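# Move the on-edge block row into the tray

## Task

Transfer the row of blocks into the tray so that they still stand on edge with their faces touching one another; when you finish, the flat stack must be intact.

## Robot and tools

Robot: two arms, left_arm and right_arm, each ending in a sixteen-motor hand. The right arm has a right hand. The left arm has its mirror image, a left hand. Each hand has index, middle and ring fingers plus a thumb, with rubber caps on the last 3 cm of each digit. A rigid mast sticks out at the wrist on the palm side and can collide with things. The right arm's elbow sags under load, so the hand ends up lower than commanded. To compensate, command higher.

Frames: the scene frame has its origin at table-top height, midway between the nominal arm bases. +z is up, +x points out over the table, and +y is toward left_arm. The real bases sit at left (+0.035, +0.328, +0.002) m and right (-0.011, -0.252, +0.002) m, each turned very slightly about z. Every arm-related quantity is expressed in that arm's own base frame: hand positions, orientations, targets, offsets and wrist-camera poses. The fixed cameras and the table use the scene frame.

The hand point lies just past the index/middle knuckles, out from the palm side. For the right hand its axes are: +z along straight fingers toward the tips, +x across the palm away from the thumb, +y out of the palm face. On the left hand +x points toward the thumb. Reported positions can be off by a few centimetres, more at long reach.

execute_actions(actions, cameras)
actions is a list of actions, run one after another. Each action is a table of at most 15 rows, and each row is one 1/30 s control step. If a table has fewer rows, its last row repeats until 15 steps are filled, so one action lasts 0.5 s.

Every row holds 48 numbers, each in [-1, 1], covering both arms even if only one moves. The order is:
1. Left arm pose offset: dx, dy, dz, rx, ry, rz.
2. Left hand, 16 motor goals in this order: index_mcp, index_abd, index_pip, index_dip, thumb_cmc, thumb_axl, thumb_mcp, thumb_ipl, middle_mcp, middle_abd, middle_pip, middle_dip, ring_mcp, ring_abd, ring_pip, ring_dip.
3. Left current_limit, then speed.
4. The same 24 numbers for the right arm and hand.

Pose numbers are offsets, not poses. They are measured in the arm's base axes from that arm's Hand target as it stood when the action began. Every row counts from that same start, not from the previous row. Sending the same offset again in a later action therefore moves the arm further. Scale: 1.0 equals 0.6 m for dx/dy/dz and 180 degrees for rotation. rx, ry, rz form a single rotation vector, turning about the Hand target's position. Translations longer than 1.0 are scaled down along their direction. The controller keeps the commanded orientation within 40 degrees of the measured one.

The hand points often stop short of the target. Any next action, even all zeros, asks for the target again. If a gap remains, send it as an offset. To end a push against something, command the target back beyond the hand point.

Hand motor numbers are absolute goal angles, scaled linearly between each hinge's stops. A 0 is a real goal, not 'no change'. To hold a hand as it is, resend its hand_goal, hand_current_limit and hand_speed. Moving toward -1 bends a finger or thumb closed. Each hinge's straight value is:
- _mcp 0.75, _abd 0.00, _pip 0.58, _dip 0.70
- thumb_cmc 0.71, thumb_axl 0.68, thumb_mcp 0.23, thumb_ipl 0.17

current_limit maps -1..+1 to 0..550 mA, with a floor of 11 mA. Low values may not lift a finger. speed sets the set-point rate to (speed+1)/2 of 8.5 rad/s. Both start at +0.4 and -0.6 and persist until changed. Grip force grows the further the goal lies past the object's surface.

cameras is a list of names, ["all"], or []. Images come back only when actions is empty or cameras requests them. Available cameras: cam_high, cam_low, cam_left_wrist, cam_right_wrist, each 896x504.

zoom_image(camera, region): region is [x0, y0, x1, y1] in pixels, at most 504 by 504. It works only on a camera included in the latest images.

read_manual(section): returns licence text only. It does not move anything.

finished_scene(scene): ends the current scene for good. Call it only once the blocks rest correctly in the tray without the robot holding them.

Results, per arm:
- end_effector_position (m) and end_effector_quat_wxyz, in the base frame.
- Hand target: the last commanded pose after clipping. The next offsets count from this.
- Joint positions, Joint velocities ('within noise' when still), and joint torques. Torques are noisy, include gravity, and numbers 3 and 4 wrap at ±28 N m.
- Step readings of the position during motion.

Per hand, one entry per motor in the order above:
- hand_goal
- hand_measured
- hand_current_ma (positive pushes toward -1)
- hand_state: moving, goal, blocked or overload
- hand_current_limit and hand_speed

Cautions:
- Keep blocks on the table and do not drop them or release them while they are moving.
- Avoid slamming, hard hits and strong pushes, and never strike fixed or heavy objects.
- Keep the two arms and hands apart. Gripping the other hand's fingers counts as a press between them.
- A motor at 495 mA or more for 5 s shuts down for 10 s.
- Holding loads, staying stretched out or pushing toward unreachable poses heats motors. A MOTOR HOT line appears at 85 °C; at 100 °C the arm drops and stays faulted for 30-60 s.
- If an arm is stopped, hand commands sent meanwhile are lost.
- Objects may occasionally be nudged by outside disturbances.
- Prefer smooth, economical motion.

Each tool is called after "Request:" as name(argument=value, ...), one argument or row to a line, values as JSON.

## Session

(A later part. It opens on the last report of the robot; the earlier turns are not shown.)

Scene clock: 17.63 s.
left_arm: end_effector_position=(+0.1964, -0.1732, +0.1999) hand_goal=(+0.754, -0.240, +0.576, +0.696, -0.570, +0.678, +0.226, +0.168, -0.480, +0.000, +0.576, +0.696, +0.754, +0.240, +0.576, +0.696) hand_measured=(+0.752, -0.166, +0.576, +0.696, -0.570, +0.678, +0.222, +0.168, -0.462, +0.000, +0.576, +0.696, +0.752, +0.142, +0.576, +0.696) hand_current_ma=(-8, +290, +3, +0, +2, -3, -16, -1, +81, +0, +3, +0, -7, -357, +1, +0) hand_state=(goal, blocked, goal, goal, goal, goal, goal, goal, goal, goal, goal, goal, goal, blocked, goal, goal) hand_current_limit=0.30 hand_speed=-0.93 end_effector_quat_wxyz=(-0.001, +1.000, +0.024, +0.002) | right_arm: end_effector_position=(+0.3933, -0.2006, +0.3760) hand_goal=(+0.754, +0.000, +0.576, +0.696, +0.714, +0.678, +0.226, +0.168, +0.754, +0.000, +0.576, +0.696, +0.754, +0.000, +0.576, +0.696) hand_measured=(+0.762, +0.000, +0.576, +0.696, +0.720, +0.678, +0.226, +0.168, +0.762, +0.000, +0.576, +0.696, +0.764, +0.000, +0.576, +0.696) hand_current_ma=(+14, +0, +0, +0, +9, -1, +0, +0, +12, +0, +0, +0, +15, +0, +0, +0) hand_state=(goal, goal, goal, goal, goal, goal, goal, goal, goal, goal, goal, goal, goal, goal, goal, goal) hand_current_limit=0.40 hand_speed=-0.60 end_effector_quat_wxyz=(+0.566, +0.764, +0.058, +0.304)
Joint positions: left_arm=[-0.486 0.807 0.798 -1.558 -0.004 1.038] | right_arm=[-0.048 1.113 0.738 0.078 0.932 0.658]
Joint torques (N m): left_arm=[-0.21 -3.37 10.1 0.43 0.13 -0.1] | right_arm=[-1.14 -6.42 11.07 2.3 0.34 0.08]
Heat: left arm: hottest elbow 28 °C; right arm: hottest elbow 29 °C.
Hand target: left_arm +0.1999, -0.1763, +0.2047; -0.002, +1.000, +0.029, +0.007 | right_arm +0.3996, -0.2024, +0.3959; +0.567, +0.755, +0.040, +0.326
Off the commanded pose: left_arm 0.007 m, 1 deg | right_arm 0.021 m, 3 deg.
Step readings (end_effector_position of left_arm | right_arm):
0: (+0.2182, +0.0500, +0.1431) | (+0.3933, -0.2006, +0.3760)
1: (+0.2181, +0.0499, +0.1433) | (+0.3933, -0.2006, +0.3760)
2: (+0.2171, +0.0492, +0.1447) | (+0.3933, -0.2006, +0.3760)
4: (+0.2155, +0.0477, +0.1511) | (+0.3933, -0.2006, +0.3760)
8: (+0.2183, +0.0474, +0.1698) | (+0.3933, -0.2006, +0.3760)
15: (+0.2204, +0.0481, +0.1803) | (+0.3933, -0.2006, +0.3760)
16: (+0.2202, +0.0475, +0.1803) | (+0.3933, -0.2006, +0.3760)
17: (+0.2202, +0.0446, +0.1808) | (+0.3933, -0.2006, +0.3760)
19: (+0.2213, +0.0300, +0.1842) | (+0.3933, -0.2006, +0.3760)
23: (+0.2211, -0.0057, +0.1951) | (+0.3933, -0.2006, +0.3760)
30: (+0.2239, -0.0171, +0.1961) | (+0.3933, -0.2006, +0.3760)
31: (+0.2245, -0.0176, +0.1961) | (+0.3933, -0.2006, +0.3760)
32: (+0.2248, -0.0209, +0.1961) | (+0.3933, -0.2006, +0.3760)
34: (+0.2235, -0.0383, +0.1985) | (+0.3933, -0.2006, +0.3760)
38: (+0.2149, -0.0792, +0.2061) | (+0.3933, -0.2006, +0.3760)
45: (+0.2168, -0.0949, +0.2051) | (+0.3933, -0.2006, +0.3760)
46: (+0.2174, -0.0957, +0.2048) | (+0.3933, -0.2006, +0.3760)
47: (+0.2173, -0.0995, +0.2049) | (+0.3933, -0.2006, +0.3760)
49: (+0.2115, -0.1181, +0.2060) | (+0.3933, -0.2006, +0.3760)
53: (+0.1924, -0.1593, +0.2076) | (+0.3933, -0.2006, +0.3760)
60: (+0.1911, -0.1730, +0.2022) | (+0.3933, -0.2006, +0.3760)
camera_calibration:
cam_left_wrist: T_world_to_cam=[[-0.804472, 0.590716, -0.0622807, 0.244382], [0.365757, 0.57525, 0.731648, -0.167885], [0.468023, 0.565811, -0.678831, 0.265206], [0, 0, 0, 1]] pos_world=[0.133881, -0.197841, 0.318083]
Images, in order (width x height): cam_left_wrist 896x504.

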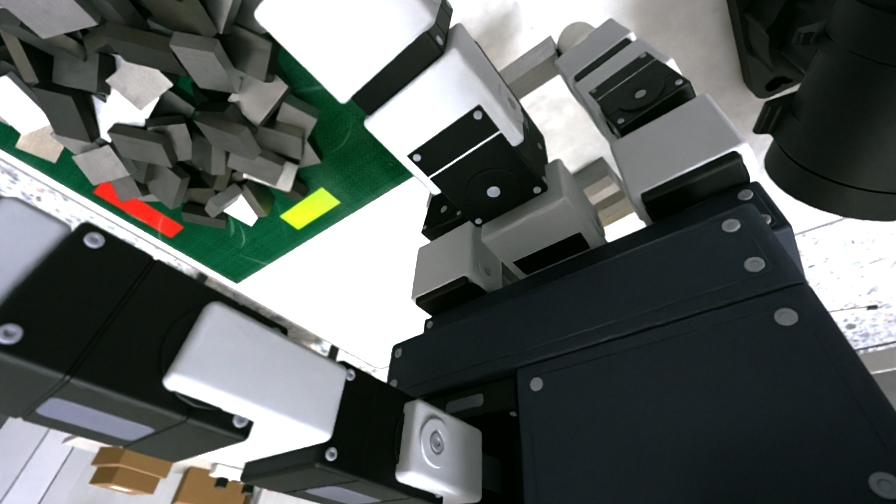

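Request:
execute_actions(
  actions=[
    [[-0.0415,-0.131,-0.008,-0.0007,0.0022,-0.0085,0.754,-0.24,0.576,0.696,-0.57,0.678,0.226,0.168,-0.48,0,0.576,0.696,0.754,0.24,0.576,0.696,0.3,-0.93,0,0,0,0,0,0,0.754,0,0.576,0.696,0.714,0.678,0.226,0.168,0.754,0,0.576,0.696,0.754,0,0.576,0.696,0.4,-0.6]],
    [[-0.0417,-0.1167,-0.0167,-0.0007,0.0022,-0.0085,0.754,-0.24,0.576,0.696,-0.57,0.678,0.226,0.168,-0.48,0,0.576,0.696,0.754,0.24,0.576,0.696,0.3,-0.93,0,0,0,0,0,0,0.754,0,0.576,0.696,0.714,0.678,0.226,0.168,0.754,0,0.576,0.696,0.754,0,0.576,0.696,0.4,-0.6]],
    [[-0.0333,-0.1,-0.0167,0,0,-0.0085,0.754,-0.24,0.576,0.696,-0.57,0.678,0.226,0.168,-0.48,0,0.576,0.696,0.754,0.24,0.576,0.696,0.3,-0.93,0,0,0,0,0,0,0.754,0,0.576,0.696,0.714,0.678,0.226,0.168,0.754,0,0.576,0.696,0.754,0,0.576,0.696,0.4,-0.6]],
  ],
  cameras=["cam_left_wrist","cam_high"],
)

Request:
zoom_image(
  camera="cam_left_wrist",
  region=[440, 0, 740, 180],
)

Scene clock: 19.87 s.
left_arm: end_effector_position=(+0.1206, -0.3644, +0.1580) hand_goal=(+0.754, -0.240, +0.576, +0.696, -0.570, +0.678, +0.226, +0.168, -0.480, +0.000, +0.576, +0.696, +0.754, +0.240, +0.576, +0.696) hand_measured=(+0.750, -0.166, +0.576, +0.696, -0.570, +0.678, +0.222, +0.168, -0.462, +0.000, +0.576, +0.696, +0.752, +0.144, +0.576, +0.696) hand_current_ma=(-12, +290, +1, +1, +2, -3, -16, -1, +81, +1, +3, +0, -11, -357, +0, +0) hand_state=(goal, blocked, goal, goal, goal, goal, goal, goal, goal, goal, goal, goal, goal, blocked, goal, goal) hand_current_limit=0.30 hand_speed=-0.93 end_effector_quat_wxyz=(-0.024, +0.999, -0.018, -0.011) | right_arm: end_effector_position=(+0.3933, -0.2006, +0.3760) hand_goal=(+0.754, +0.000, +0.576, +0.696, +0.714, +0.678, +0.226, +0.168, +0.754, +0.000, +0.576, +0.696, +0.754, +0.000, +0.576, +0.696) hand_measured=(+0.762, +0.000, +0.576, +0.696, +0.720, +0.678, +0.226, +0.168, +0.762, +0.000, +0.576, +0.696, +0.764, +0.000, +0.576, +0.696) hand_current_ma=(+14, +0, +0, +0, +9, -1, +0, +0, +12, +0, +0, +0, +15, +0, +0, +0) hand_state=(goal, goal, goal, goal, goal, goal, goal, goal, goal, goal, goal, goal, goal, goal, goal, goal) hand_current_limit=0.40 hand_speed=-0.60 end_effector_quat_wxyz=(+0.566, +0.764, +0.058, +0.304)
Joint positions: left_arm=[-1.219 1.179 0.923 -1.368 0.004 0.389] | right_arm=[-0.048 1.113 0.738 0.078 0.932 0.658]
Joint torques (N m): left_arm=[0.73 -8.53 12.79 0.72 0.02 -0.08] | right_arm=[-1.03 -6.48 11.06 2.29 0.33 0.09]
Heat: left arm: hottest elbow 29 °C; right arm: hottest elbow 29 °C.
Hand target: left_arm +0.1300, -0.3848, +0.1797; +0.000, +1.000, -0.011, -0.001 | right_arm +0.3996, -0.2024, +0.3959; +0.567, +0.755, +0.040, +0.326
Off the commanded pose: left_arm 0.031 m, 3 deg | right_arm 0.021 m, 3 deg.
Step readings (end_effector_position of left_arm | right_arm):
0: (+0.1965, -0.1731, +0.1999) | (+0.3933, -0.2006, +0.3760)
1: (+0.1962, -0.1737, +0.1999) | (+0.3933, -0.2006, +0.3760)
2: (+0.1952, -0.1763, +0.1995) | (+0.3933, -0.2006, +0.3760)
4: (+0.1836, -0.1943, +0.1983) | (+0.3933, -0.2006, +0.3760)
8: (+0.1567, -0.2311, +0.1912) | (+0.3933, -0.2006, +0.3760)
15: (+0.1597, -0.2408, +0.1789) | (+0.3933, -0.2006, +0.3760)
16: (+0.1603, -0.2413, +0.1785) | (+0.3933, -0.2006, +0.3760)
17: (+0.1600, -0.2437, +0.1780) | (+0.3933, -0.2006, +0.3760)
19: (+0.1512, -0.2590, +0.1760) | (+0.3933, -0.2006, +0.3760)
23: (+0.1303, -0.2936, +0.1707) | (+0.3933, -0.2006, +0.3760)
30: (+0.1363, -0.3047, +0.1653) | (+0.3933, -0.2006, +0.3760)
31: (+0.1371, -0.3051, +0.1658) | (+0.3933, -0.2006, +0.3760)
32: (+0.1374, -0.3072, +0.1661) | (+0.3933, -0.2006, +0.3760)
34: (+0.1326, -0.3205, +0.1661) | (+0.3933, -0.2006, +0.3760)
38: (+0.1178, -0.3537, +0.1627) | (+0.3933, -0.2006, +0.3760)
45: (+0.1190, -0.3634, +0.1563) | (+0.3933, -0.2006, +0.3760)
camera_calibration:
cam_left_wrist: T_world_to_cam=[[-0.753042, 0.657879, -0.0111127, 0.303846], [0.432662, 0.50783, 0.744924, -0.0342523], [0.495713, 0.556151, -0.667056, 0.371703], [0, 0, 0, 1]] pos_world=[0.0593701, -0.389222, 0.276838]
Images, in order (width x height): cam_high 896x504, cam_left_wrist 896x504.

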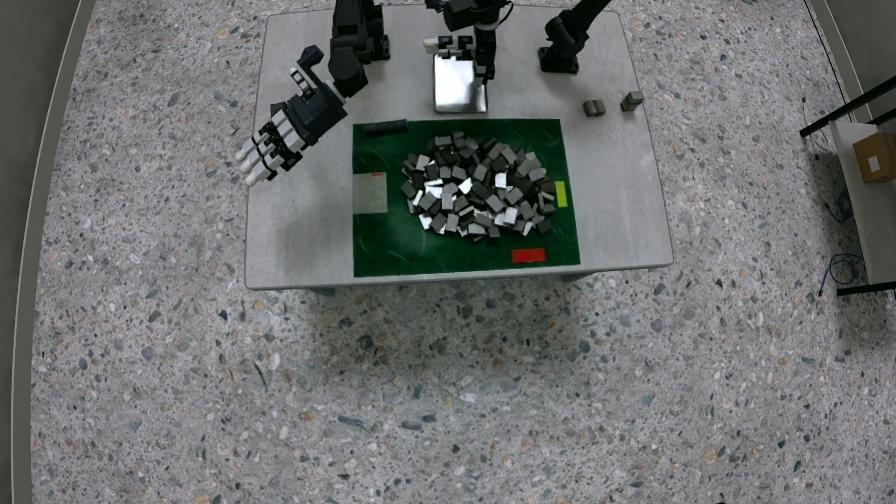

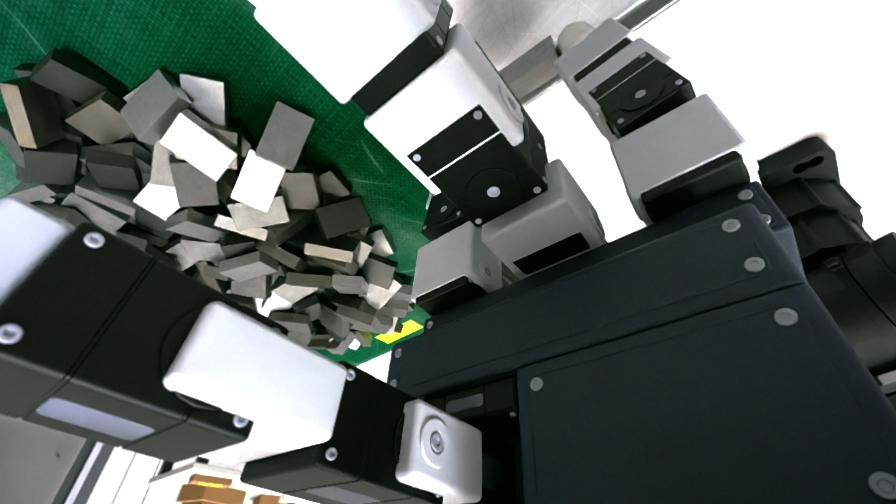

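Scaled by 1.680.

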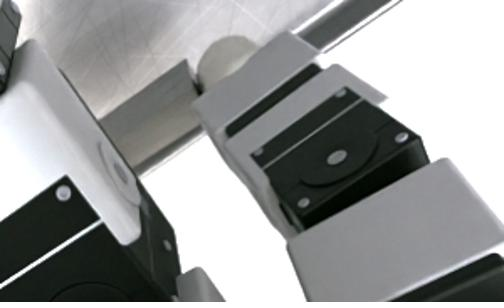

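Request:
zoom_image(
  camera="cam_left_wrist",
  region=[510, 0, 690, 120],
)

Scaled by 2.800.

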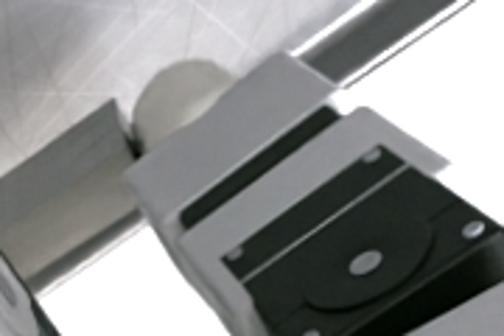

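Request:
execute_actions(
  actions=[
    [[-0.019,-0.0728,-0.0412,0,0,0,0.754,-0.24,0.576,0.696,-0.57,0.678,0.226,0.168,-0.48,0,0.576,0.696,0.754,0.24,0.576,0.696,0.3,-0.93,0,0,0,0,0,0,0.754,0,0.576,0.696,0.714,0.678,0.226,0.168,0.754,0,0.576,0.696,0.754,0,0.576,0.696,0.4,-0.6]],
    [[0,0,-0.015,0,0,0,0.754,-0.24,0.576,0.696,-0.57,0.678,0.226,0.168,-0.48,0,0.576,0.696,0.754,0.24,0.576,0.696,0.3,-0.93,0,0,0,0,0,0,0.754,0,0.576,0.696,0.714,0.678,0.226,0.168,0.754,0,0.576,0.696,0.754,0,0.576,0.696,0.4,-0.6]],
  ],
  cameras=["cam_left_wrist"],
)

Request:
zoom_image(
  camera="cam_left_wrist",
  region=[440, 0, 740, 180],
)

Scene clock: 21.87 s.
left_arm: end_effector_position=(+0.1126, -0.4105, +0.1325) hand_goal=(+0.754, -0.240, +0.576, +0.696, -0.570, +0.678, +0.226, +0.168, -0.480, +0.000, +0.576, +0.696, +0.754, +0.240, +0.576, +0.696) hand_measured=(+0.752, -0.166, +0.576, +0.696, -0.570, +0.678, +0.222, +0.168, -0.462, +0.000, +0.576, +0.696, +0.752, +0.144, +0.576, +0.696) hand_current_ma=(-8, +290, +1, +1, +2, -3, -16, -1, +81, +1, +3, +0, -9, -357, +0, +0) hand_state=(goal, blocked, goal, goal, goal, goal, goal, goal, goal, goal, goal, goal, goal, blocked, goal, goal) hand_current_limit=0.30 hand_speed=-0.93 end_effector_quat_wxyz=(-0.018, +1.000, -0.017, -0.007) | right_arm: end_effector_position=(+0.3933, -0.2006, +0.3760) hand_goal=(+0.754, +0.000, +0.576, +0.696, +0.714, +0.678, +0.226, +0.168, +0.754, +0.000, +0.576, +0.696, +0.754, +0.000, +0.576, +0.696) hand_measured=(+0.762, +0.000, +0.576, +0.696, +0.720, +0.678, +0.226, +0.168, +0.762, +0.000, +0.576, +0.696, +0.764, +0.000, +0.576, +0.696) hand_current_ma=(+14, +0, +0, +0, +9, -1, +0, +0, +12, +0, +0, +0, +15, +0, +0, +0) hand_state=(goal, goal, goal, goal, goal, goal, goal, goal, goal, goal, goal, goal, goal, goal, goal, goal) hand_current_limit=0.40 hand_speed=-0.60 end_effector_quat_wxyz=(+0.566, +0.764, +0.058, +0.304)
Joint positions: left_arm=[-1.289 1.306 0.958 -1.261 0.003 0.315] | right_arm=[-0.048 1.113 0.738 0.078 0.932 0.658]
Joint torques (N m): left_arm=[0.85 -9.82 11.55 0.85 0.01 -0.1] | right_arm=[-1.08 -6.42 11.07 2.32 0.33 0.09]
Heat: left arm: hottest elbow 29 °C; right arm: hottest elbow 30 °C.
Hand target: left_arm +0.1187, -0.4285, +0.1461; +0.000, +1.000, -0.011, +0.000 | right_arm +0.3996, -0.2024, +0.3959; +0.567, +0.755, +0.040, +0.326
Off the commanded pose: left_arm 0.023 m, 2 deg | right_arm 0.021 m, 3 deg.
Step readings (end_effector_position of left_arm | right_arm):
0: (+0.1207, -0.3643, +0.1580) | (+0.3933, -0.2006, +0.3760)
1: (+0.1208, -0.3646, +0.1580) | (+0.3933, -0.2006, +0.3760)
2: (+0.1211, -0.3661, +0.1573) | (+0.3933, -0.2006, +0.3760)
4: (+0.1198, -0.3754, +0.1544) | (+0.3933, -0.2006, +0.3760)
8: (+0.1121, -0.3986, +0.1406) | (+0.3933, -0.2006, +0.3760)
15: (+0.1100, -0.4040, +0.1307) | (+0.3933, -0.2006, +0.3760)
16: (+0.1102, -0.4044, +0.1311) | (+0.3933, -0.2006, +0.3760)
17: (+0.1105, -0.4050, +0.1314) | (+0.3933, -0.2006, +0.3760)
19: (+0.1112, -0.4068, +0.1320) | (+0.3933, -0.2006, +0.3760)
23: (+0.1121, -0.4095, +0.1328) | (+0.3933, -0.2006, +0.3760)
30: (+0.1125, -0.4104, +0.1327) | (+0.3933, -0.2006, +0.3760)
camera_calibration:
cam_left_wrist: T_world_to_cam=[[-0.754513, 0.655793, -0.0254187, 0.329108], [0.425229, 0.518008, 0.742191, 0.0169132], [0.499891, 0.549184, -0.669706, 0.381379], [0, 0, 0, 1]] pos_world=[0.0504762, -0.434035, 0.251224]
Images, in order (width x height): cam_left_wrist 896x504.

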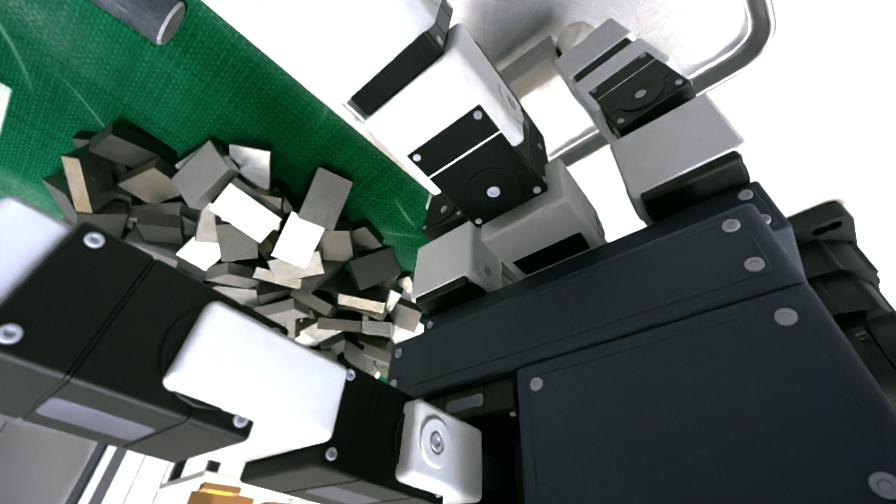

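Scaled by 1.680.

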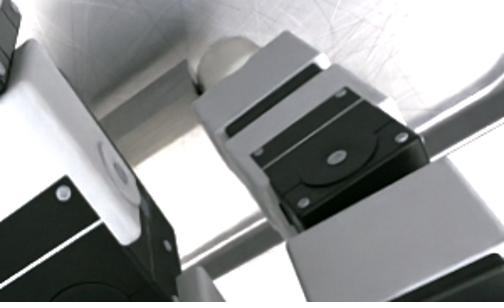

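Request:
execute_actions(
  actions=[
    [[0.006,-0.02,0.045,0,0,0,0.754,-0.24,0.576,0.696,-0.57,0.678,0.226,0.168,-0.48,0,0.576,0.696,0.754,0.24,0.576,0.696,0.3,-0.93,0,0,0,0,0,0,0.754,0,0.576,0.696,0.714,0.678,0.226,0.168,0.754,0,0.576,0.696,0.754,0,0.576,0.696,0.4,-0.6]],
    [[-0.006,0.02,-0.045,0,0,0,0.754,-0.24,0.576,0.696,-0.57,0.678,0.226,0.168,-0.48,0,0.576,0.696,0.754,0.24,0.576,0.696,0.3,-0.93,0,0,0,0,0,0,0.754,0,0.576,0.696,0.714,0.678,0.226,0.168,0.754,0,0.576,0.696,0.754,0,0.576,0.696,0.4,-0.6]],
  ],
)

Scene clock: 23.40 s.
left_arm: end_effector_position=(+0.1176, -0.4278, +0.1501) hand_goal=(+0.754, -0.240, +0.576, +0.696, -0.570, +0.678, +0.226, +0.168, -0.480, +0.000, +0.576, +0.696, +0.754, +0.240, +0.576, +0.696) hand_measured=(+0.752, -0.166, +0.576, +0.696, -0.570, +0.678, +0.222, +0.168, -0.462, +0.000, +0.576, +0.696, +0.752, +0.144, +0.576, +0.696) hand_current_ma=(-7, +290, +1, +1, +2, -3, -16, -1, +81, +1, +3, +0, -8, -357, +0, +0) hand_state=(goal, blocked, goal, goal, goal, goal, goal, goal, goal, goal, goal, goal, goal, blocked, goal, goal) hand_current_limit=0.30 hand_speed=-0.93 end_effector_quat_wxyz=(+0.000, +1.000, -0.017, -0.002) | right_arm: end_effector_position=(+0.3933, -0.2006, +0.3760) hand_goal=(+0.754, +0.000, +0.576, +0.696, +0.714, +0.678, +0.226, +0.168, +0.754, +0.000, +0.576, +0.696, +0.754, +0.000, +0.576, +0.696) hand_measured=(+0.762, +0.000, +0.576, +0.696, +0.720, +0.678, +0.226, +0.168, +0.762, +0.000, +0.576, +0.696, +0.764, +0.000, +0.576, +0.696) hand_current_ma=(+14, +0, +0, +0, +9, -1, +0, +0, +12, +0, +0, +0, +15, +0, +0, +0) hand_state=(goal, goal, goal, goal, goal, goal, goal, goal, goal, goal, goal, goal, goal, goal, goal, goal) hand_current_limit=0.40 hand_speed=-0.60 end_effector_quat_wxyz=(+0.566, +0.764, +0.058, +0.304)
Joint positions: left_arm=[-1.289 1.316 1.006 -1.261 0.003 0.315] | right_arm=[-0.048 1.113 0.738 0.078 0.932 0.658]
Joint torques (N m): left_arm=[0.67 -10.99 8.16 1.09 0 -0.11] | right_arm=[-1.03 -6.42 11.07 2.29 0.34 0.08]
Heat: left arm: hottest elbow 29 °C; right arm: hottest elbow 30 °C.
Hand target: left_arm +0.1187, -0.4285, +0.1461; +0.000, +1.000, -0.011, -0.001 | right_arm +0.3996, -0.2024, +0.3959; +0.567, +0.755, +0.040, +0.326
Off the commanded pose: left_arm 0.004 m, 1 deg | right_arm 0.021 m, 3 deg.
Step readings (end_effector_position of left_arm | right_arm):
0: (+0.1126, -0.4105, +0.1325) | (+0.3933, -0.2006, +0.3760)
1: (+0.1126, -0.4105, +0.1325) | (+0.3933, -0.2006, +0.3760)
2: (+0.1126, -0.4107, +0.1329) | (+0.3933, -0.2006, +0.3760)
4: (+0.1129, -0.4115, +0.1358) | (+0.3933, -0.2006, +0.3760)
8: (+0.1152, -0.4196, +0.1491) | (+0.3933, -0.2006, +0.3760)
15: (+0.1169, -0.4253, +0.1584) | (+0.3933, -0.2006, +0.3760)
16: (+0.1168, -0.4252, +0.1582) | (+0.3933, -0.2006, +0.3760)
17: (+0.1169, -0.4253, +0.1579) | (+0.3933, -0.2006, +0.3760)
19: (+0.1176, -0.4278, +0.1585) | (+0.3933, -0.2006, +0.3760)
23: (+0.1185, -0.4309, +0.1561) | (+0.3933, -0.2006, +0.3760)
30: (+0.1174, -0.4272, +0.1499) | (+0.3933, -0.2006, +0.3760)

Request:
execute_actions(
  actions=[
    [[0,0,-0.025,0,0,0,0.754,-0.24,0.576,0.696,-0.57,0.678,0.226,0.168,-0.48,0,0.576,0.696,0.754,0.24,0.576,0.696,0.3,-0.93,0,0,0,0,0,0,0.754,0,0.576,0.696,0.714,0.678,0.226,0.168,0.754,0,0.576,0.696,0.754,0,0.576,0.696,0.4,-0.6]],
    [[0,0,-0.021,0,0,0,0.754,-0.24,0.576,0.696,-0.57,0.678,0.226,0.168,-0.48,0,0.576,0.696,0.754,0.24,0.576,0.696,0.3,-0.93,0,0,0,0,0,0,0.754,0,0.576,0.696,0.714,0.678,0.226,0.168,0.754,0,0.576,0.696,0.754,0,0.576,0.696,0.4,-0.6]],
  ],
  cameras=["cam_left_wrist"],
)

Request:
zoom_image(
  camera="cam_left_wrist",
  region=[440, 0, 640, 120],
)

Scene clock: 24.77 s.
left_arm: end_effector_position=(+0.1177, -0.4279, +0.1242) hand_goal=(+0.754, -0.240, +0.576, +0.696, -0.570, +0.678, +0.226, +0.168, -0.480, +0.000, +0.576, +0.696, +0.754, +0.240, +0.576, +0.696) hand_measured=(+0.752, -0.166, +0.576, +0.696, -0.570, +0.678, +0.222, +0.168, -0.462, +0.000, +0.576, +0.696, +0.752, +0.144, +0.576, +0.696) hand_current_ma=(-7, +290, +1, +1, +2, -3, -16, -1, +81, +1, +3, +0, -8, -357, +0, +0) hand_state=(goal, blocked, goal, goal, goal, goal, goal, goal, goal, goal, goal, goal, goal, blocked, goal, goal) hand_current_limit=0.30 hand_speed=-0.93 end_effector_quat_wxyz=(+0.002, +1.000, -0.017, -0.001) | right_arm: end_effector_position=(+0.3933, -0.2006, +0.3760) hand_goal=(+0.754, +0.000, +0.576, +0.696, +0.714, +0.678, +0.226, +0.168, +0.754, +0.000, +0.576, +0.696, +0.754, +0.000, +0.576, +0.696) hand_measured=(+0.762, +0.000, +0.576, +0.696, +0.720, +0.678, +0.226, +0.168, +0.762, +0.000, +0.576, +0.696, +0.764, +0.000, +0.576, +0.696) hand_current_ma=(+14, +0, +0, +0, +9, -1, +0, +0, +12, +0, +0, +0, +15, +0, +0, +0) hand_state=(goal, goal, goal, goal, goal, goal, goal, goal, goal, goal, goal, goal, goal, goal, goal, goal) hand_current_limit=0.40 hand_speed=-0.60 end_effector_quat_wxyz=(+0.566, +0.764, +0.058, +0.304)
Joint positions: left_arm=[-1.289 1.339 0.954 -1.182 0.003 0.315] | right_arm=[-0.048 1.113 0.738 0.078 0.932 0.658]
Joint torques (N m): left_arm=[0.79 -10.81 8.08 1.05 0 -0.13] | right_arm=[-1.03 -6.48 11.07 2.3 0.33 0.09]
Heat: left arm: hottest elbow 29 °C; right arm: hottest elbow 30 °C.
Hand target: left_arm +0.1187, -0.4285, +0.1183; +0.000, +1.000, -0.011, +0.000 | right_arm +0.3996, -0.2024, +0.3959; +0.567, +0.755, +0.040, +0.326
Off the commanded pose: left_arm 0.006 m, 1 deg | right_arm 0.021 m, 3 deg.
Step readings (end_effector_position of left_arm | right_arm):
0: (+0.1176, -0.4278, +0.1501) | (+0.3933, -0.2006, +0.3760)
1: (+0.1176, -0.4278, +0.1500) | (+0.3933, -0.2006, +0.3760)
2: (+0.1177, -0.4282, +0.1496) | (+0.3933, -0.2006, +0.3760)
4: (+0.1179, -0.4290, +0.1476) | (+0.3933, -0.2006, +0.3760)
8: (+0.1175, -0.4275, +0.1407) | (+0.3933, -0.2006, +0.3760)
15: (+0.1175, -0.4276, +0.1372) | (+0.3933, -0.2006, +0.3760)
16: (+0.1176, -0.4278, +0.1373) | (+0.3933, -0.2006, +0.3760)
17: (+0.1177, -0.4282, +0.1369) | (+0.3933, -0.2006, +0.3760)
19: (+0.1180, -0.4291, +0.1353) | (+0.3933, -0.2006, +0.3760)
23: (+0.1177, -0.4281, +0.1284) | (+0.3933, -0.2006, +0.3760)
30: (+0.1176, -0.4276, +0.1241) | (+0.3933, -0.2006, +0.3760)
camera_calibration:
cam_left_wrist: T_world_to_cam=[[-0.754003, 0.653986, -0.0614919, 0.347851], [0.41623, 0.548101, 0.725492, 0.0460403], [0.508165, 0.521428, -0.685478, 0.371978], [0, 0, 0, 1]] pos_world=[0.0540908, -0.446684, 0.242971]
Images, in order (width x height): cam_left_wrist 896x504.

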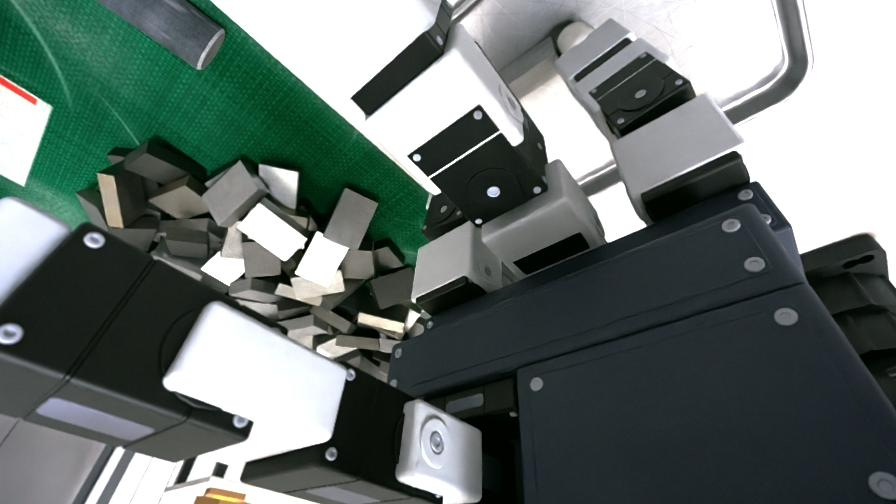

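Scaled by 2.520.

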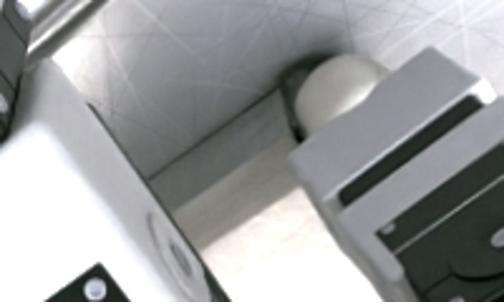

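Request:
execute_actions(
  actions=[
    [[0,0,-0.004,0,0,0,0.754,-0.13,0.576,0.696,-0.57,0.678,0.226,0.168,-0.48,0,0.576,0.696,0.754,0.115,0.576,0.696,0.3,-0.95,0,0,0,0,0,0,0.754,0,0.576,0.696,0.714,0.678,0.226,0.168,0.754,0,0.576,0.696,0.754,0,0.576,0.696,0.4,-0.6]],
  ],
  cameras=["cam_left_wrist"],
)

Request:
zoom_image(
  camera="cam_left_wrist",
  region=[440, 0, 640, 120],
)

Scene clock: 25.77 s.
left_arm: end_effector_position=(+0.1182, -0.4294, +0.1248) hand_goal=(+0.754, -0.130, +0.576, +0.696, -0.570, +0.678, +0.226, +0.168, -0.480, +0.000, +0.576, +0.696, +0.754, +0.116, +0.576, +0.696) hand_measured=(+0.752, -0.132, +0.576, +0.696, -0.570, +0.678, +0.222, +0.168, -0.462, +0.000, +0.576, +0.696, +0.752, +0.118, +0.576, +0.696) hand_current_ma=(-7, -9, +1, +1, +2, -3, -16, -1, +81, +1, +3, +0, -7, +9, +0, +0) hand_state=(goal, goal, goal, goal, goal, goal, goal, goal, goal, goal, goal, goal, goal, goal, goal, goal) hand_current_limit=0.30 hand_speed=-0.95 end_effector_quat_wxyz=(+0.005, +1.000, -0.017, +0.000) | right_arm: end_effector_position=(+0.3933, -0.2006, +0.3760) hand_goal=(+0.754, +0.000, +0.576, +0.696, +0.714, +0.678, +0.226, +0.168, +0.754, +0.000, +0.576, +0.696, +0.754, +0.000, +0.576, +0.696) hand_measured=(+0.762, +0.000, +0.576, +0.696, +0.720, +0.678, +0.226, +0.168, +0.762, +0.000, +0.576, +0.696, +0.764, +0.000, +0.576, +0.696) hand_current_ma=(+14, +0, +0, +0, +9, -1, +0, +0, +12, +0, +0, +0, +15, +0, +0, +0) hand_state=(goal, goal, goal, goal, goal, goal, goal, goal, goal, goal, goal, goal, goal, goal, goal, goal) hand_current_limit=0.40 hand_speed=-0.60 end_effector_quat_wxyz=(+0.566, +0.764, +0.058, +0.304)
Joint positions: left_arm=[-1.289 1.339 0.954 -1.176 0.003 0.315] | right_arm=[-0.048 1.113 0.738 0.078 0.932 0.658]
Joint torques (N m): left_arm=[0.62 -10.23 7.64 1.1 0.01 -0.11] | right_arm=[-1.08 -6.42 11.04 2.29 0.33 0.09]
Heat: left arm: hottest elbow 29 °C; right arm: hottest elbow 30 °C.
Hand target: left_arm +0.1187, -0.4285, +0.1159; +0.000, +1.000, -0.011, +0.000 | right_arm +0.3996, -0.2024, +0.3959; +0.567, +0.755, +0.040, +0.326
Off the commanded pose: left_arm 0.009 m, 1 deg | right_arm 0.021 m, 3 deg.
Step readings (end_effector_position of left_arm | right_arm):
0: (+0.1177, -0.4279, +0.1242) | (+0.3933, -0.2006, +0.3760)
1: (+0.1177, -0.4279, +0.1242) | (+0.3933, -0.2006, +0.3760)
2: (+0.1177, -0.4280, +0.1242) | (+0.3933, -0.2006, +0.3760)
4: (+0.1178, -0.4284, +0.1244) | (+0.3933, -0.2006, +0.3760)
8: (+0.1181, -0.4293, +0.1247) | (+0.3933, -0.2006, +0.3760)
15: (+0.1181, -0.4294, +0.1248) | (+0.3933, -0.2006, +0.3760)
camera_calibration:
cam_left_wrist: T_world_to_cam=[[-0.754151, 0.653287, -0.0668737, 0.349649], [0.414717, 0.55274, 0.722834, 0.0487333], [0.509182, 0.517392, -0.687779, 0.371351], [0, 0, 0, 1]] pos_world=[0.0543925, -0.447492, 0.243563]
Images, in order (width x height): cam_left_wrist 896x504.

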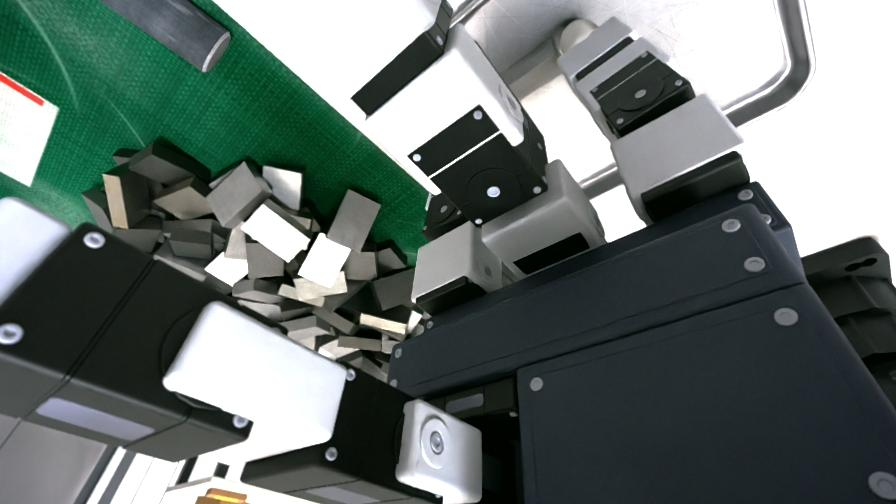

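Scaled by 2.520.

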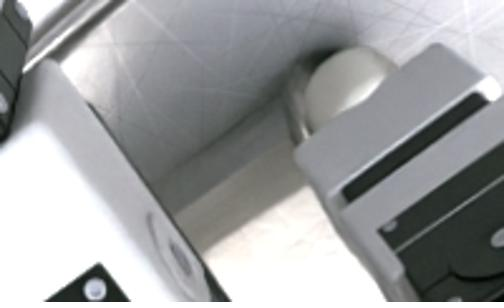

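Request:
execute_actions(
  actions=[
    [[0.0076,-0.0263,0.0575,-0.016,-0.0046,0,0.754,-0.03,0.576,0.696,-0.57,0.678,0.226,0.168,-0.48,0,0.576,0.696,0.754,0.03,0.576,0.696,0.3,-0.95,0,0,0,0,0,0,0.754,0,0.576,0.696,0.714,0.678,0.226,0.168,0.754,0,0.576,0.696,0.754,0,0.576,0.696,0.4,-0.6]],
    [[0.0008,-0.002,0.02,-0.0015,-0.0005,0,0.754,-0.03,0.576,0.696,-0.57,0.678,0.226,0.168,-0.48,0,0.576,0.696,0.754,0.03,0.576,0.696,0.3,-0.9,0,0,0,0,0,0,0.754,0,0.576,0.696,0.714,0.678,0.226,0.168,0.754,0,0.576,0.696,0.754,0,0.576,0.696,0.4,-0.6]],
    [[0.005,0.03,0.045,0.008,0.0025,0,0.754,-0.03,0.576,0.696,-0.57,0.678,0.226,0.168,-0.48,0,0.576,0.696,0.754,0.03,0.576,0.696,0.3,-0.9,0,0,0,0,0,0,0.754,0,0.576,0.696,0.714,0.678,0.226,0.168,0.754,0,0.576,0.696,0.754,0,0.576,0.696,0.4,-0.6]],
  ],
  cameras=["cam_left_wrist"],
)

Request:
zoom_image(
  camera="cam_left_wrist",
  region=[460, 0, 600, 120],
)

Scene clock: 27.77 s.
left_arm: end_effector_position=(+0.1199, -0.4148, +0.1700) hand_goal=(+0.754, -0.030, +0.576, +0.696, -0.570, +0.678, +0.226, +0.168, -0.480, +0.000, +0.576, +0.696, +0.754, +0.030, +0.576, +0.696) hand_measured=(+0.752, -0.034, +0.576, +0.696, -0.570, +0.678, +0.222, +0.168, -0.462, +0.000, +0.576, +0.696, +0.752, +0.034, +0.576, +0.696) hand_current_ma=(-7, -10, +1, +1, +2, -3, -16, -1, +81, +1, +3, +0, -7, +10, +0, +0) hand_state=(goal, goal, goal, goal, goal, goal, goal, goal, goal, goal, goal, goal, goal, goal, goal, goal) hand_current_limit=0.30 hand_speed=-0.90 end_effector_quat_wxyz=(-0.001, +1.000, -0.010, -0.002) | right_arm: end_effector_position=(+0.3933, -0.2006, +0.3760) hand_goal=(+0.754, +0.000, +0.576, +0.696, +0.714, +0.678, +0.226, +0.168, +0.754, +0.000, +0.576, +0.696, +0.754, +0.000, +0.576, +0.696) hand_measured=(+0.762, +0.000, +0.576, +0.696, +0.720, +0.678, +0.226, +0.168, +0.762, +0.000, +0.576, +0.696, +0.764, +0.000, +0.576, +0.696) hand_current_ma=(+14, +0, +0, +0, +9, -1, +0, +0, +12, +0, +0, +0, +15, +0, +0, +0) hand_state=(goal, goal, goal, goal, goal, goal, goal, goal, goal, goal, goal, goal, goal, goal, goal, goal) hand_current_limit=0.40 hand_speed=-0.60 end_effector_quat_wxyz=(+0.566, +0.764, +0.058, +0.304)
Joint positions: left_arm=[-1.276 1.271 1.021 -1.325 0.003 0.315] | right_arm=[-0.048 1.113 0.738 0.078 0.932 0.658]
Joint torques (N m): left_arm=[1.73 -10.75 12.21 0.17 0.05 0.13] | right_arm=[-1.08 -6.48 11.06 2.29 0.34 0.09]
Heat: left arm: hottest elbow 30 °C; right arm: hottest elbow 31 °C.
Hand target: left_arm +0.1266, -0.4274, +0.1895; +0.015, +1.000, -0.011, +0.004 | right_arm +0.3996, -0.2024, +0.3959; +0.567, +0.755, +0.040, +0.326
Off the commanded pose: left_arm 0.024 m, 2 deg | right_arm 0.021 m, 3 deg.
Step readings (end_effector_position of left_arm | right_arm):
0: (+0.1182, -0.4294, +0.1248) | (+0.3933, -0.2006, +0.3760)
1: (+0.1182, -0.4294, +0.1248) | (+0.3933, -0.2006, +0.3760)
2: (+0.1182, -0.4294, +0.1248) | (+0.3933, -0.2006, +0.3760)
4: (+0.1181, -0.4293, +0.1247) | (+0.3933, -0.2006, +0.3760)
8: (+0.1177, -0.4278, +0.1242) | (+0.3933, -0.2006, +0.3760)
15: (+0.1174, -0.4268, +0.1244) | (+0.3933, -0.2006, +0.3760)
16: (+0.1174, -0.4268, +0.1247) | (+0.3933, -0.2006, +0.3760)
17: (+0.1174, -0.4267, +0.1251) | (+0.3933, -0.2006, +0.3760)
19: (+0.1174, -0.4267, +0.1275) | (+0.3933, -0.2006, +0.3760)
23: (+0.1180, -0.4290, +0.1355) | (+0.3933, -0.2006, +0.3760)
30: (+0.1185, -0.4308, +0.1405) | (+0.3933, -0.2006, +0.3760)
31: (+0.1185, -0.4305, +0.1405) | (+0.3933, -0.2006, +0.3760)
32: (+0.1180, -0.4289, +0.1408) | (+0.3933, -0.2006, +0.3760)
34: (+0.1166, -0.4229, +0.1434) | (+0.3933, -0.2006, +0.3760)
38: (+0.1176, -0.4149, +0.1568) | (+0.3933, -0.2006, +0.3760)
45: (+0.1202, -0.4157, +0.1703) | (+0.3933, -0.2006, +0.3760)
camera_calibration:
cam_left_wrist: T_world_to_cam=[[-0.763042, 0.644029, -0.0547046, 0.339581], [0.410343, 0.548082, 0.728851, 0.00480326], [0.499384, 0.533697, -0.682483, 0.401044], [0, 0, 0, 1]] pos_world=[0.0568685, -0.435368, 0.288781]
Images, in order (width x height): cam_left_wrist 896x504.

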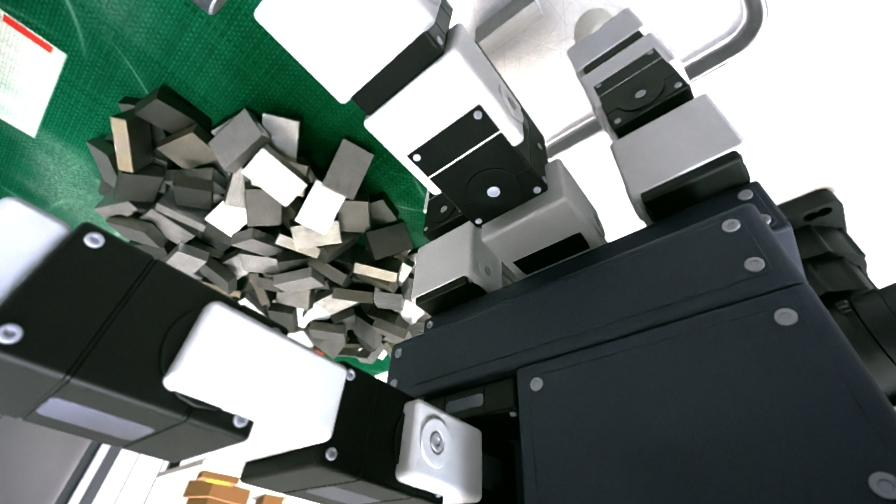

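Scaled by 3.600.

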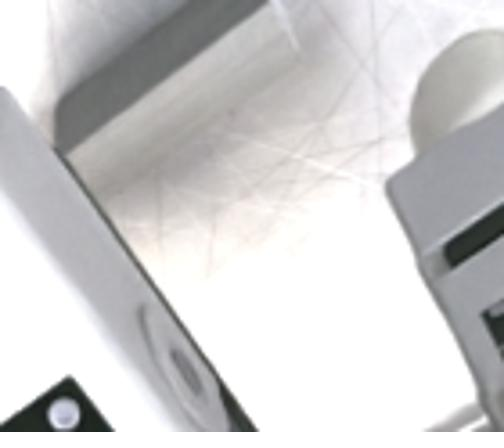

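Request:
execute_actions(
  actions=[
    [[0.0307,0.154,0.0125,0.0096,0.0025,0.0105,0.754,-0.05,0.576,0.696,-0.57,0.678,0.226,0.168,-0.48,0,0.576,0.696,0.754,0.05,0.576,0.696,0.3,-0.9,0,0,0,0,0,0,0.754,0,0.576,0.696,0.714,0.678,0.226,0.168,0.754,0,0.576,0.696,0.754,0,0.576,0.696,0.4,-0.6]],
    [[0.05,0.1417,0.005,0,0,0.0105,0.754,-0.05,0.576,0.696,-0.57,0.678,0.226,0.168,-0.48,0,0.576,0.696,0.754,0.05,0.576,0.696,0.3,-0.9,0,0,0,0,0,0,0.754,0,0.576,0.696,0.714,0.678,0.226,0.168,0.754,0,0.576,0.696,0.754,0,0.576,0.696,0.4,-0.6]],
    [[0.0467,0.1417,0,0,0,0.0105,0.754,-0.05,0.576,0.696,-0.57,0.678,0.226,0.168,-0.48,0,0.576,0.696,0.754,0.05,0.576,0.696,0.3,-0.9,0,0,0,0,0,0,0.754,0,0.576,0.696,0.714,0.678,0.226,0.168,0.754,0,0.576,0.696,0.754,0,0.576,0.696,0.4,-0.6]],
    [[0.0317,0.15,0,0,0,0.0105,0.754,-0.05,0.576,0.696,-0.57,0.678,0.226,0.168,-0.48,0,0.576,0.696,0.754,0.05,0.576,0.696,0.3,-0.9,0,0,0,0,0,0,0.754,0,0.576,0.696,0.714,0.678,0.226,0.168,0.754,0,0.576,0.696,0.754,0,0.576,0.696,0.4,-0.6]],
    [[0,0.125,-0.0167,0,0,0.0105,0.754,-0.05,0.576,0.696,-0.57,0.678,0.226,0.168,-0.48,0,0.576,0.696,0.754,0.05,0.576,0.696,0.3,-0.9,0,0,0,0,0,0,0.754,0,0.576,0.696,0.714,0.678,0.226,0.168,0.754,0,0.576,0.696,0.754,0,0.576,0.696,0.4,-0.6]],
    [[-0.0157,0.0605,-0.0417,0,0,0,0.754,-0.05,0.576,0.696,-0.57,0.678,0.226,0.168,-0.48,0,0.576,0.696,0.754,0.05,0.576,0.696,0.3,-0.9,0,0,0,0,0,0,0.754,0,0.576,0.696,0.714,0.678,0.226,0.168,0.754,0,0.576,0.696,0.754,0,0.576,0.696,0.4,-0.6]],
  ],
  cameras=["cam_left_wrist"],
)

Request:
zoom_image(
  camera="cam_left_wrist",
  region=[460, 0, 600, 120],
)

Scene clock: 31.97 s.
left_arm: end_effector_position=(+0.2137, +0.0352, +0.1697) hand_goal=(+0.754, -0.050, +0.576, +0.696, -0.570, +0.678, +0.226, +0.168, -0.480, +0.000, +0.576, +0.696, +0.754, +0.050, +0.576, +0.696) hand_measured=(+0.752, -0.048, +0.576, +0.696, -0.570, +0.678, +0.222, +0.168, -0.462, +0.000, +0.576, +0.696, +0.752, +0.046, +0.576, +0.696) hand_current_ma=(-10, +5, +0, +1, -2, -3, -17, -1, +75, -1, +3, +0, -8, -10, +0, +0) hand_state=(goal, goal, goal, goal, goal, goal, goal, goal, goal, goal, goal, goal, goal, goal, goal, goal) hand_current_limit=0.30 hand_speed=-0.90 end_effector_quat_wxyz=(-0.004, +0.997, +0.074, +0.003) | right_arm: end_effector_position=(+0.3933, -0.2006, +0.3760) hand_goal=(+0.754, +0.000, +0.576, +0.696, +0.714, +0.678, +0.226, +0.168, +0.754, +0.000, +0.576, +0.696, +0.754, +0.000, +0.576, +0.696) hand_measured=(+0.762, +0.000, +0.576, +0.696, +0.720, +0.678, +0.226, +0.168, +0.762, +0.000, +0.576, +0.696, +0.764, +0.000, +0.576, +0.696) hand_current_ma=(+14, +0, +0, +0, +9, -1, +0, +0, +12, +0, +0, +0, +15, +0, +0, +0) hand_state=(goal, goal, goal, goal, goal, goal, goal, goal, goal, goal, goal, goal, goal, goal, goal, goal) hand_current_limit=0.40 hand_speed=-0.60 end_effector_quat_wxyz=(+0.566, +0.764, +0.058, +0.304)
Joint positions: left_arm=[0.574 0.877 0.752 -1.437 -0.004 1.997] | right_arm=[-0.048 1.113 0.738 0.078 0.932 0.658]
Joint torques (N m): left_arm=[1.32 -4.01 8.09 0.7 0.36 0.13] | right_arm=[-1.03 -6.42 11.06 2.32 0.33 0.09]
Heat: left arm: hottest elbow 30 °C; right arm: hottest elbow 32 °C.
Hand target: left_arm +0.2127, +0.0363, +0.1649; -0.001, +0.997, +0.071, +0.000 | right_arm +0.3996, -0.2024, +0.3959; +0.567, +0.755, +0.040, +0.326
Off the commanded pose: left_arm 0.005 m, 1 deg | right_arm 0.021 m, 3 deg.
Step readings (end_effector_position of left_arm | right_arm):
0: (+0.1199, -0.4148, +0.1700) | (+0.3933, -0.2006, +0.3760)
1: (+0.1201, -0.4146, +0.1701) | (+0.3933, -0.2006, +0.3760)
2: (+0.1220, -0.4122, +0.1712) | (+0.3933, -0.2006, +0.3760)
4: (+0.1267, -0.3994, +0.1752) | (+0.3933, -0.2006, +0.3760)
8: (+0.1431, -0.3584, +0.1918) | (+0.3933, -0.2006, +0.3760)
15: (+0.1476, -0.3412, +0.2060) | (+0.3933, -0.2006, +0.3760)
16: (+0.1473, -0.3404, +0.2053) | (+0.3933, -0.2006, +0.3760)
17: (+0.1476, -0.3366, +0.2035) | (+0.3933, -0.2006, +0.3760)
19: (+0.1542, -0.3186, +0.1980) | (+0.3933, -0.2006, +0.3760)
23: (+0.1726, -0.2703, +0.1945) | (+0.3933, -0.2006, +0.3760)
30: (+0.1791, -0.2536, +0.2034) | (+0.3933, -0.2006, +0.3760)
31: (+0.1791, -0.2528, +0.2033) | (+0.3933, -0.2006, +0.3760)
32: (+0.1801, -0.2495, +0.2028) | (+0.3933, -0.2006, +0.3760)
34: (+0.1878, -0.2311, +0.2002) | (+0.3933, -0.2006, +0.3760)
38: (+0.2043, -0.1844, +0.1990) | (+0.3933, -0.2006, +0.3760)
45: (+0.2089, -0.1662, +0.2029) | (+0.3933, -0.2006, +0.3760)
46: (+0.2088, -0.1654, +0.2029) | (+0.3933, -0.2006, +0.3760)
47: (+0.2095, -0.1612, +0.2027) | (+0.3933, -0.2006, +0.3760)
49: (+0.2163, -0.1408, +0.2014) | (+0.3933, -0.2006, +0.3760)
53: (+0.2282, -0.0930, +0.2013) | (+0.3933, -0.2006, +0.3760)
60: (+0.2254, -0.0743, +0.2017) | (+0.3933, -0.2006, +0.3760)
61: (+0.2247, -0.0737, +0.2013) | (+0.3933, -0.2006, +0.3760)
62: (+0.2239, -0.0698, +0.2006) | (+0.3933, -0.2006, +0.3760)
64: (+0.2250, -0.0517, +0.1990) | (+0.3933, -0.2006, +0.3760)
68: (+0.2263, -0.0112, +0.1964) | (+0.3933, -0.2006, +0.3760)
75: (+0.2244, -0.0002, +0.1925) | (+0.3933, -0.2006, +0.3760)
76: (+0.2241, +0.0001, +0.1922) | (+0.3933, -0.2006, +0.3760)
77: (+0.2238, +0.0021, +0.1912) | (+0.3933, -0.2006, +0.3760)
79: (+0.2230, +0.0113, +0.1868) | (+0.3933, -0.2006, +0.3760)
83: (+0.2172, +0.0313, +0.1743) | (+0.3933, -0.2006, +0.3760)
90: (+0.2152, +0.0356, +0.1695) | (+0.3933, -0.2006, +0.3760)
camera_calibration:
cam_left_wrist: T_world_to_cam=[[-0.859526, 0.507554, -0.0600363, 0.14762], [0.305741, 0.604748, 0.735393, -0.260836], [0.409558, 0.613733, -0.674976, 0.128912], [0, 0, 0, 1]] pos_world=[0.153834, 0.00369707, 0.287692]
Images, in order (width x height): cam_left_wrist 896x504.

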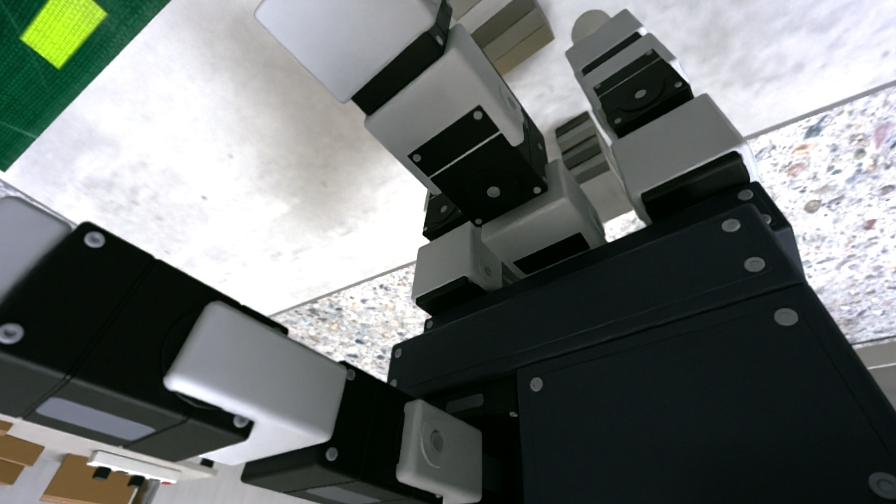

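Scaled by 3.600.

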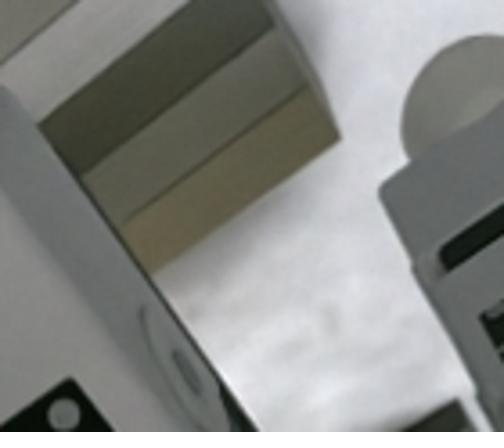

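Request:
execute_actions(
  actions=[
    [[0,-0.002,-0.042,0,0,0,0.754,-0.05,0.576,0.696,-0.57,0.678,0.226,0.168,-0.48,0,0.576,0.696,0.754,0.05,0.576,0.696,0.3,-0.9,0,0,0,0,0,0,0.754,0,0.576,0.696,0.714,0.678,0.226,0.168,0.754,0,0.576,0.696,0.754,0,0.576,0.696,0.4,-0.6]],
    [[0,0,-0.0355,0,0,0,0.754,-0.08,0.576,0.696,-0.57,0.678,0.226,0.168,-0.48,0,0.576,0.696,0.754,0.08,0.576,0.696,0.3,-0.9,0,0,0,0,0,0,0.754,0,0.576,0.696,0.714,0.678,0.226,0.168,0.754,0,0.576,0.696,0.754,0,0.576,0.696,0.4,-0.6]],
    [[0,0,0.001,0,0,0,0.754,-0.24,0.576,0.696,-0.57,0.678,0.226,0.168,-0.48,0,0.576,0.696,0.754,0.24,0.576,0.696,0.3,-0.92,0,0,0,0,0,0,0.754,0,0.576,0.696,0.714,0.678,0.226,0.168,0.754,0,0.576,0.696,0.754,0,0.576,0.696,0.4,-0.6]],
  ],
  cameras=["cam_left_wrist"],
)

Request:
zoom_image(
  camera="cam_left_wrist",
  region=[460, 0, 600, 120],
)

Scene clock: 34.07 s.
left_arm: end_effector_position=(+0.2137, +0.0350, +0.1229) hand_goal=(+0.754, -0.240, +0.576, +0.696, -0.570, +0.678, +0.226, +0.168, -0.480, +0.000, +0.576, +0.696, +0.754, +0.240, +0.576, +0.696) hand_measured=(+0.752, -0.164, +0.576, +0.696, -0.570, +0.678, +0.222, +0.168, -0.462, +0.000, +0.576, +0.696, +0.752, +0.146, +0.576, +0.696) hand_current_ma=(-10, +302, +0, +1, -2, -3, -17, -1, +75, -1, +3, +0, -8, -357, +0, +0) hand_state=(goal, blocked, goal, goal, goal, goal, goal, goal, goal, goal, goal, goal, goal, blocked, goal, goal) hand_current_limit=0.30 hand_speed=-0.92 end_effector_quat_wxyz=(-0.003, +0.997, +0.073, +0.002) | right_arm: end_effector_position=(+0.3933, -0.2006, +0.3760) hand_goal=(+0.754, +0.000, +0.576, +0.696, +0.714, +0.678, +0.226, +0.168, +0.754, +0.000, +0.576, +0.696, +0.754, +0.000, +0.576, +0.696) hand_measured=(+0.762, +0.000, +0.576, +0.696, +0.720, +0.678, +0.226, +0.168, +0.762, +0.000, +0.576, +0.696, +0.764, +0.000, +0.576, +0.696) hand_current_ma=(+14, +0, +0, +0, +9, -1, +0, +0, +12, +0, +0, +0, +15, +0, +0, +0) hand_state=(goal, goal, goal, goal, goal, goal, goal, goal, goal, goal, goal, goal, goal, goal, goal, goal) hand_current_limit=0.40 hand_speed=-0.60 end_effector_quat_wxyz=(+0.566, +0.764, +0.058, +0.304)
Joint positions: left_arm=[0.574 0.909 0.643 -1.298 -0.003 1.998] | right_arm=[-0.048 1.113 0.738 0.078 0.932 0.658]
Joint torques (N m): left_arm=[1.08 -4.19 7.86 0.62 0.37 0.12] | right_arm=[-1.03 -6.48 11.08 2.3 0.34 0.09]
Heat: left arm: hottest elbow 30 °C; right arm: hottest elbow 32 °C.
Hand target: left_arm +0.2127, +0.0351, +0.1189; -0.001, +0.997, +0.071, +0.000 | right_arm +0.3996, -0.2024, +0.3959; +0.567, +0.755, +0.040, +0.326
Off the commanded pose: left_arm 0.004 m, 1 deg | right_arm 0.021 m, 3 deg.
Step readings (end_effector_position of left_arm | right_arm):
0: (+0.2137, +0.0351, +0.1697) | (+0.3933, -0.2006, +0.3760)
1: (+0.2137, +0.0352, +0.1695) | (+0.3933, -0.2006, +0.3760)
2: (+0.2144, +0.0355, +0.1682) | (+0.3933, -0.2006, +0.3760)
4: (+0.2150, +0.0359, +0.1622) | (+0.3933, -0.2006, +0.3760)
8: (+0.2117, +0.0338, +0.1482) | (+0.3933, -0.2006, +0.3760)
15: (+0.2131, +0.0346, +0.1442) | (+0.3933, -0.2006, +0.3760)
16: (+0.2133, +0.0347, +0.1441) | (+0.3933, -0.2006, +0.3760)
17: (+0.2140, +0.0352, +0.1430) | (+0.3933, -0.2006, +0.3760)
19: (+0.2149, +0.0358, +0.1384) | (+0.3933, -0.2006, +0.3760)
23: (+0.2125, +0.0342, +0.1267) | (+0.3933, -0.2006, +0.3760)
30: (+0.2134, +0.0348, +0.1229) | (+0.3933, -0.2006, +0.3760)
31: (+0.2136, +0.0349, +0.1229) | (+0.3933, -0.2006, +0.3760)
32: (+0.2137, +0.0350, +0.1229) | (+0.3933, -0.2006, +0.3760)
34: (+0.2137, +0.0350, +0.1229) | (+0.3933, -0.2006, +0.3760)
38: (+0.2137, +0.0350, +0.1229) | (+0.3933, -0.2006, +0.3760)
45: (+0.2137, +0.0350, +0.1229) | (+0.3933, -0.2006, +0.3760)
camera_calibration:
cam_left_wrist: T_world_to_cam=[[-0.859194, 0.508114, -0.0600561, 0.144769], [0.306832, 0.605618, 0.734221, -0.226379], [0.409439, 0.612411, -0.676249, 0.0977204], [0, 0, 0, 1]] pos_world=[0.153834, 0.00369508, 0.24099]
Images, in order (width x height): cam_left_wrist 896x504.

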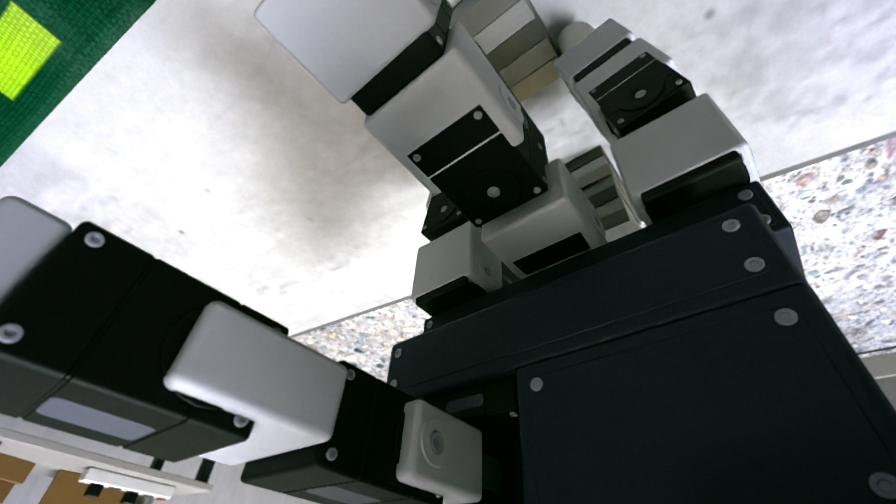

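Scaled by 3.600.

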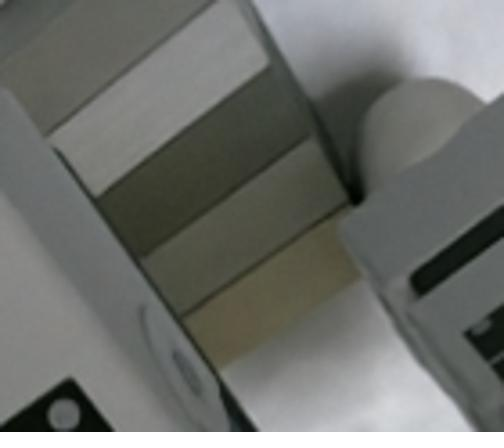

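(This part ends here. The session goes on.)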